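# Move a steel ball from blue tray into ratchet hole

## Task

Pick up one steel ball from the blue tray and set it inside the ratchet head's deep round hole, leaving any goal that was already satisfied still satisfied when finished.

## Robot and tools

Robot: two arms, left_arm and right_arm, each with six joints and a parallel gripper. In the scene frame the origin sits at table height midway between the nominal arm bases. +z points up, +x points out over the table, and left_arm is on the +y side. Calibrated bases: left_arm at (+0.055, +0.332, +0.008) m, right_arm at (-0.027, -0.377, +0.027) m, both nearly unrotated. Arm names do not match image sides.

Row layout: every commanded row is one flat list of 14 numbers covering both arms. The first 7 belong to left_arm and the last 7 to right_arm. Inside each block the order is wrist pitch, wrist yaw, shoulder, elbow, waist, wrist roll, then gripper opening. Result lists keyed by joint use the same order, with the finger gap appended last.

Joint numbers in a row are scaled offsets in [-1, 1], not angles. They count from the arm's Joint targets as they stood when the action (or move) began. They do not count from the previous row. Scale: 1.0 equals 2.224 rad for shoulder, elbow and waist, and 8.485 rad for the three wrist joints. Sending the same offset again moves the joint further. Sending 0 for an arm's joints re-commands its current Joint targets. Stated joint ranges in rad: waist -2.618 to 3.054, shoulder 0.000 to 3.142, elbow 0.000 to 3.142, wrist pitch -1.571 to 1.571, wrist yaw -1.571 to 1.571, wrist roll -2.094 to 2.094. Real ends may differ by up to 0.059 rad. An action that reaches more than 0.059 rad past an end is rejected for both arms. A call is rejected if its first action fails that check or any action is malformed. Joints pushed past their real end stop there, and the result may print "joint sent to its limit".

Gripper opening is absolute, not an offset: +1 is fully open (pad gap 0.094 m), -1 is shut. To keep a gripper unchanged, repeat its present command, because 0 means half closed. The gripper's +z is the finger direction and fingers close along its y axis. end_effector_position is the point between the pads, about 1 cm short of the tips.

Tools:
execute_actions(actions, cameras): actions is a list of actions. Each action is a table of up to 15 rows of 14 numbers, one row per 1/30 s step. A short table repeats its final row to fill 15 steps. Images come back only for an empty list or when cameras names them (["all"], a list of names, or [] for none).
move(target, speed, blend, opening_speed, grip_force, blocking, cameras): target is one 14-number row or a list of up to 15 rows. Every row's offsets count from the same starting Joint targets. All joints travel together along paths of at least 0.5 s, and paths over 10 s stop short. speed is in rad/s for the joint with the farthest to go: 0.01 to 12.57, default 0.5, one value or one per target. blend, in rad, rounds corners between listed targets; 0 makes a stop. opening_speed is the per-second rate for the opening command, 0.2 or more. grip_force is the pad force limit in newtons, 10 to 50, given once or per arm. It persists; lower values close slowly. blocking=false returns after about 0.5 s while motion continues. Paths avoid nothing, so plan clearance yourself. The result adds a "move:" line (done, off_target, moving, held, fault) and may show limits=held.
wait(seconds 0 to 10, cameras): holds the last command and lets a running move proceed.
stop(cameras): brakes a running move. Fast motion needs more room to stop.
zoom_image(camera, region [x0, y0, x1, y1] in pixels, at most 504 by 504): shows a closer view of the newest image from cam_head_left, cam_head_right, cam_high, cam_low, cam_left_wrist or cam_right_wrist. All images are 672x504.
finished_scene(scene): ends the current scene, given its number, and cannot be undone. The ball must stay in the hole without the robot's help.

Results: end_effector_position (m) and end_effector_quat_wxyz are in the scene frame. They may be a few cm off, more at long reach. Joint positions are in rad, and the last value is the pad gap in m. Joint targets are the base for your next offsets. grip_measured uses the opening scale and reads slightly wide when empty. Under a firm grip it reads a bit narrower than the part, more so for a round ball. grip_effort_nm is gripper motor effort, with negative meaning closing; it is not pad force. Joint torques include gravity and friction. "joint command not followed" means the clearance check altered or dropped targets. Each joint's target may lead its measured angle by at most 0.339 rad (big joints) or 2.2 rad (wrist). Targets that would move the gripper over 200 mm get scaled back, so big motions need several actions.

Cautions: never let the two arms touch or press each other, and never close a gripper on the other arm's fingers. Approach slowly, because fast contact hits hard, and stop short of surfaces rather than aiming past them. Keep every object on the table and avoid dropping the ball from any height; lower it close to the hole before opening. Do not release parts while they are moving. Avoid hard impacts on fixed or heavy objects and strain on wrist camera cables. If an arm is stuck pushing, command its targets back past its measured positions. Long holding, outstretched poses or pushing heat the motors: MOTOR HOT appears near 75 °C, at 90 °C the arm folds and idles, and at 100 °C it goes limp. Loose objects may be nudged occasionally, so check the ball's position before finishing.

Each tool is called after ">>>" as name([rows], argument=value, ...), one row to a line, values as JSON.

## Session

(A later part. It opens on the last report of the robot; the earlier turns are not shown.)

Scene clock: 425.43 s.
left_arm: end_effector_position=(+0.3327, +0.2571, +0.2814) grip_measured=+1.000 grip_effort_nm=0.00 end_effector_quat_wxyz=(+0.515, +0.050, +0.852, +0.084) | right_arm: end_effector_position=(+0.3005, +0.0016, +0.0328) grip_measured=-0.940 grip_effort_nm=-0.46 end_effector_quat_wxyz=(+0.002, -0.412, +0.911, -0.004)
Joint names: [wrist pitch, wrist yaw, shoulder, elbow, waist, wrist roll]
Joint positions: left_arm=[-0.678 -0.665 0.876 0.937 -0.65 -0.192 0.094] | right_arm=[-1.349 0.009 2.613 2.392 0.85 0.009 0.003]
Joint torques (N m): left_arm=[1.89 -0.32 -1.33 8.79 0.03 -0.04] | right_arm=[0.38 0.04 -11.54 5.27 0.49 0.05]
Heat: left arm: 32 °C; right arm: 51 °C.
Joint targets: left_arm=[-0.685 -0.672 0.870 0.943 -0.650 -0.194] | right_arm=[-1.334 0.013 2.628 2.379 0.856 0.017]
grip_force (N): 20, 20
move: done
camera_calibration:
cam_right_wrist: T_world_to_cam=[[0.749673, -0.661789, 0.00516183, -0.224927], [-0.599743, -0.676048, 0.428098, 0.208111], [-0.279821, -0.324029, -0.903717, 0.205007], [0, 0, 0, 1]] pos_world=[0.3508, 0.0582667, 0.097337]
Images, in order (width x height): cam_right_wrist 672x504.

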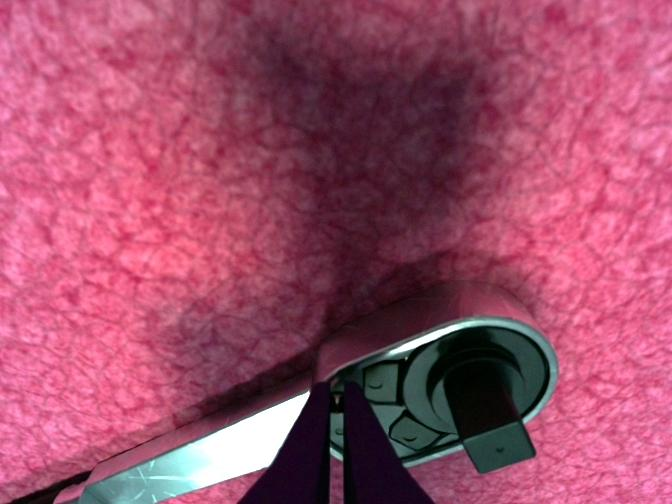

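>>> move(target=[0,0,0,0,0,0,1,-0.0033,0,0,0,0,0,-1], speed=0.05, cameras=["cam_right_wrist"])

>>> zoom_image(camera="cam_right_wrist", region=[306, 360, 366, 420])

Scene clock: 435.90 s.
left_arm: end_effector_position=(+0.3327, +0.2571, +0.2814) grip_measured=+1.000 grip_effort_nm=0.00 end_effector_quat_wxyz=(+0.515, +0.050, +0.852, +0.084) | right_arm: end_effector_position=(+0.2997, +0.0008, +0.0328) grip_measured=-0.940 grip_effort_nm=-0.46 end_effector_quat_wxyz=(+0.000, -0.412, +0.911, -0.005)
Joint names: [wrist pitch, wrist yaw, shoulder, elbow, waist, wrist roll]
Joint positions: left_arm=[-0.678 -0.665 0.876 0.937 -0.65 -0.192 0.094] | right_arm=[-1.353 0.009 2.613 2.392 0.85 0.009 0.003]
Joint torques (N m): left_arm=[1.89 -0.32 -1.33 8.79 0.03 -0.04] | right_arm=[0.1 0.06 -11.55 5.29 0.46 0.05]
Motor temperatures (°C): left_arm=[32 26 24 31 23 24 26] | right_arm=[26 26 52 35 26 23 26]
Heat: left arm: 32 °C; right arm: 52 °C.
Joint targets: left_arm=[-0.685 -0.672 0.870 0.943 -0.650 -0.194] | right_arm=[-1.362 0.013 2.628 2.379 0.856 0.017]
grip_force (N): 20, 20
move: done
camera_calibration:
cam_right_wrist: T_world_to_cam=[[0.74964, -0.661825, 0.00522663, -0.224866], [-0.598523, -0.674526, 0.432186, 0.206573], [-0.282506, -0.327112, -0.901769, 0.205292], [0, 0, 0, 1]] pos_world=[0.350204, 0.0576704, 0.0970236]
Images, in order (width x height): cam_right_wrist 672x504.

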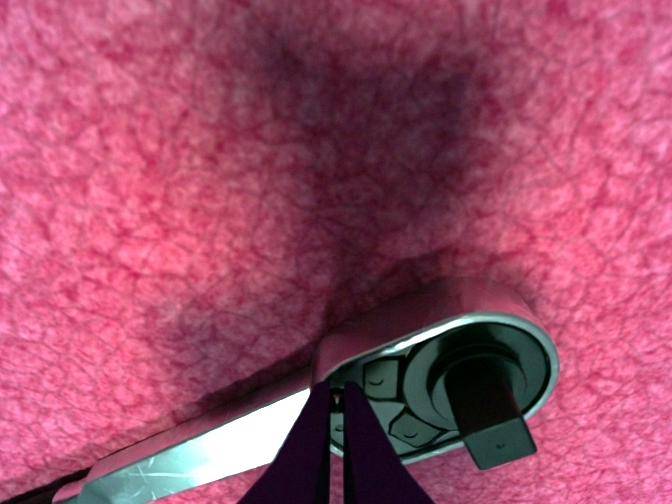

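Scaled by 8.400 from the camera's 672x504 image, which has a finer 960x720 frame.

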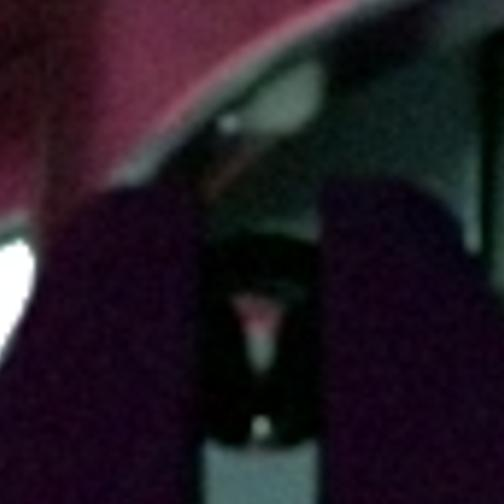

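>>> move(target=[0,0,0,0,0,0,1,0,0,0,0,0,0,-0.865], speed=0.1, opening_speed=0.3, cameras=["cam_right_wrist"])

>>> zoom_image(camera="cam_right_wrist", region=[306, 360, 366, 420])

Scene clock: 442.83 s.
left_arm: end_effector_position=(+0.3327, +0.2571, +0.2814) grip_measured=+1.000 grip_effort_nm=0.00 end_effector_quat_wxyz=(+0.515, +0.050, +0.852, +0.084) | right_arm: end_effector_position=(+0.2996, +0.0007, +0.0328) grip_measured=-0.867 grip_effort_nm=0.11 end_effector_quat_wxyz=(+0.000, -0.412, +0.911, -0.005)
Joint names: [wrist pitch, wrist yaw, shoulder, elbow, waist, wrist roll]
Joint positions: left_arm=[-0.678 -0.665 0.876 0.937 -0.65 -0.192 0.094] | right_arm=[-1.354 0.009 2.613 2.392 0.85 0.009 0.006]
Joint torques (N m): left_arm=[1.89 -0.33 -1.33 8.79 0.03 -0.03] | right_arm=[0.08 0.05 -11.55 5.18 0.53 0.06]
Heat: left arm: 32 °C; right arm: 52 °C.
Joint targets: left_arm=[-0.685 -0.672 0.870 0.943 -0.650 -0.194] | right_arm=[-1.362 0.013 2.628 2.379 0.856 0.017]
grip_force (N): 20, 20
move: done
camera_calibration:
cam_right_wrist: T_world_to_cam=[[0.749705, -0.661751, 0.00523422, -0.224959], [-0.598344, -0.674449, 0.432555, 0.206447], [-0.282713, -0.32742, -0.901592, 0.205242], [0, 0, 0, 1]] pos_world=[0.350204, 0.057571, 0.0969224]
Images, in order (width x height): cam_right_wrist 672x504.

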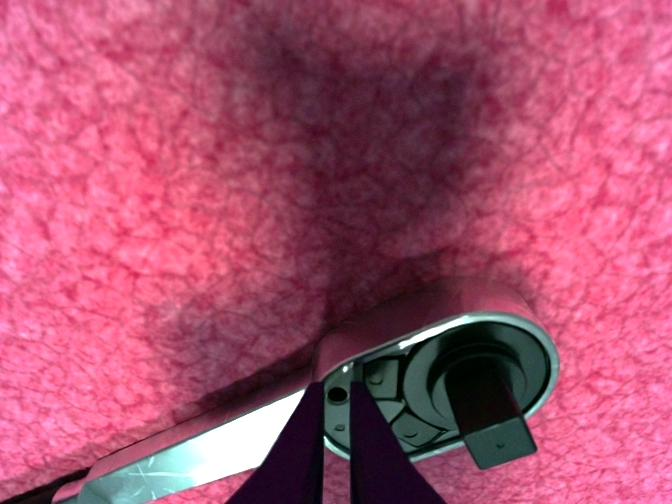

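Scaled by 8.400 from the camera's 672x504 image, which has a finer 960x720 frame.

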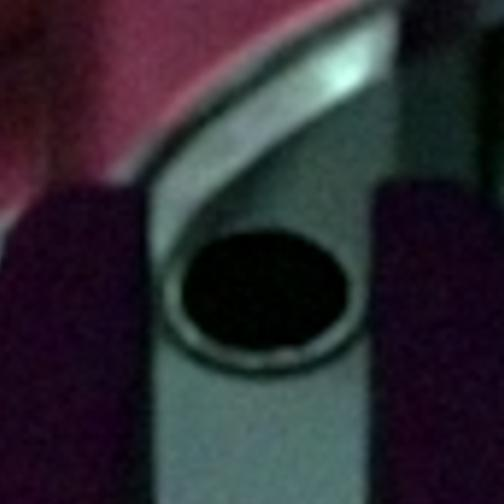

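>>> move([
  [0,0,0,0,0,0,1,0,0,0,0.02068,0,0,-0.865],
  [0,0,0,0,0,0,1,-0.00695,0,0,0.05171,0,0,-0.865],
  [0,0,0,0,0,0,1,0.01084,0,-0.21358,-0.22257,0,0,-0.865],
], speed=[0.2, 0.25, 0.6], blend=[0, 0.02, 0], cameras=["cam_right_wrist"])

>>> zoom_image(camera="cam_right_wrist", region=[300, 0, 420, 100])

Scene clock: 466.40 s.
left_arm: end_effector_position=(+0.3327, +0.2571, +0.2814) grip_measured=+1.000 grip_effort_nm=0.00 end_effector_quat_wxyz=(+0.515, +0.050, +0.852, +0.084) | right_arm: end_effector_position=(+0.2498, -0.0571, +0.0937) grip_measured=-0.867 grip_effort_nm=0.11 end_effector_quat_wxyz=(-0.005, -0.412, +0.911, -0.008)
Joint names: [wrist pitch, wrist yaw, shoulder, elbow, waist, wrist roll]
Joint positions: left_arm=[-0.678 -0.665 0.876 0.937 -0.65 -0.192 0.094] | right_arm=[-1.288 0.009 2.199 1.9 0.85 0.009 0.006]
Joint torques (N m): left_arm=[1.89 -0.33 -1.35 8.8 0.03 -0.03] | right_arm=[0.38 0.05 -13.53 4.96 0.43 0.05]
Heat: left arm: 32 °C; right arm: 52 °C.
Joint targets: left_arm=[-0.685 -0.672 0.870 0.943 -0.650 -0.194] | right_arm=[-1.270 0.013 2.153 1.884 0.856 0.017]
grip_force (N): 20, 20
move: off_target (right_arm); right_arm: the shoulder is farthest, 0.046 rad from its target
camera_calibration:
cam_right_wrist: T_world_to_cam=[[0.749677, -0.661782, 0.0053918, -0.226181], [-0.594918, -0.670319, 0.44356, 0.109685], [-0.289925, -0.335734, -0.896229, 0.227976], [0, 0, 0, 1]] pos_world=[0.300913, 0.000380987, 0.156886]
Images, in order (width x height): cam_right_wrist 672x504.

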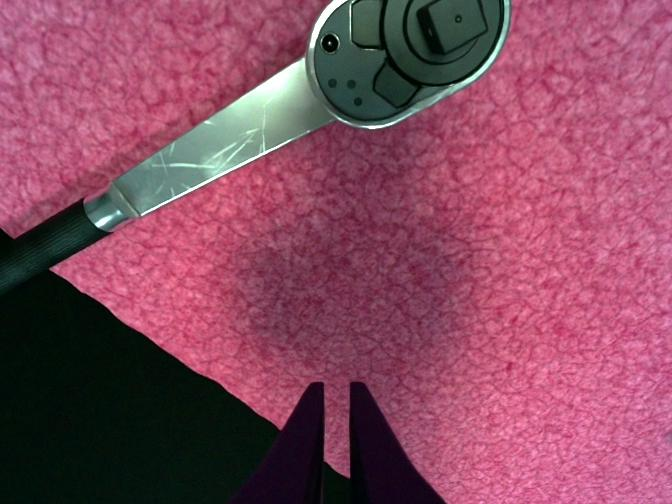

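Scaled by 4.200 from the camera's 672x504 image, which has a finer 960x720 frame.

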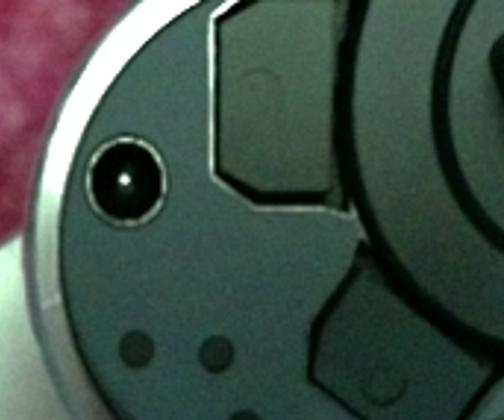

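>>> finished_scene(scene=2)

The scene is finished: the task was done.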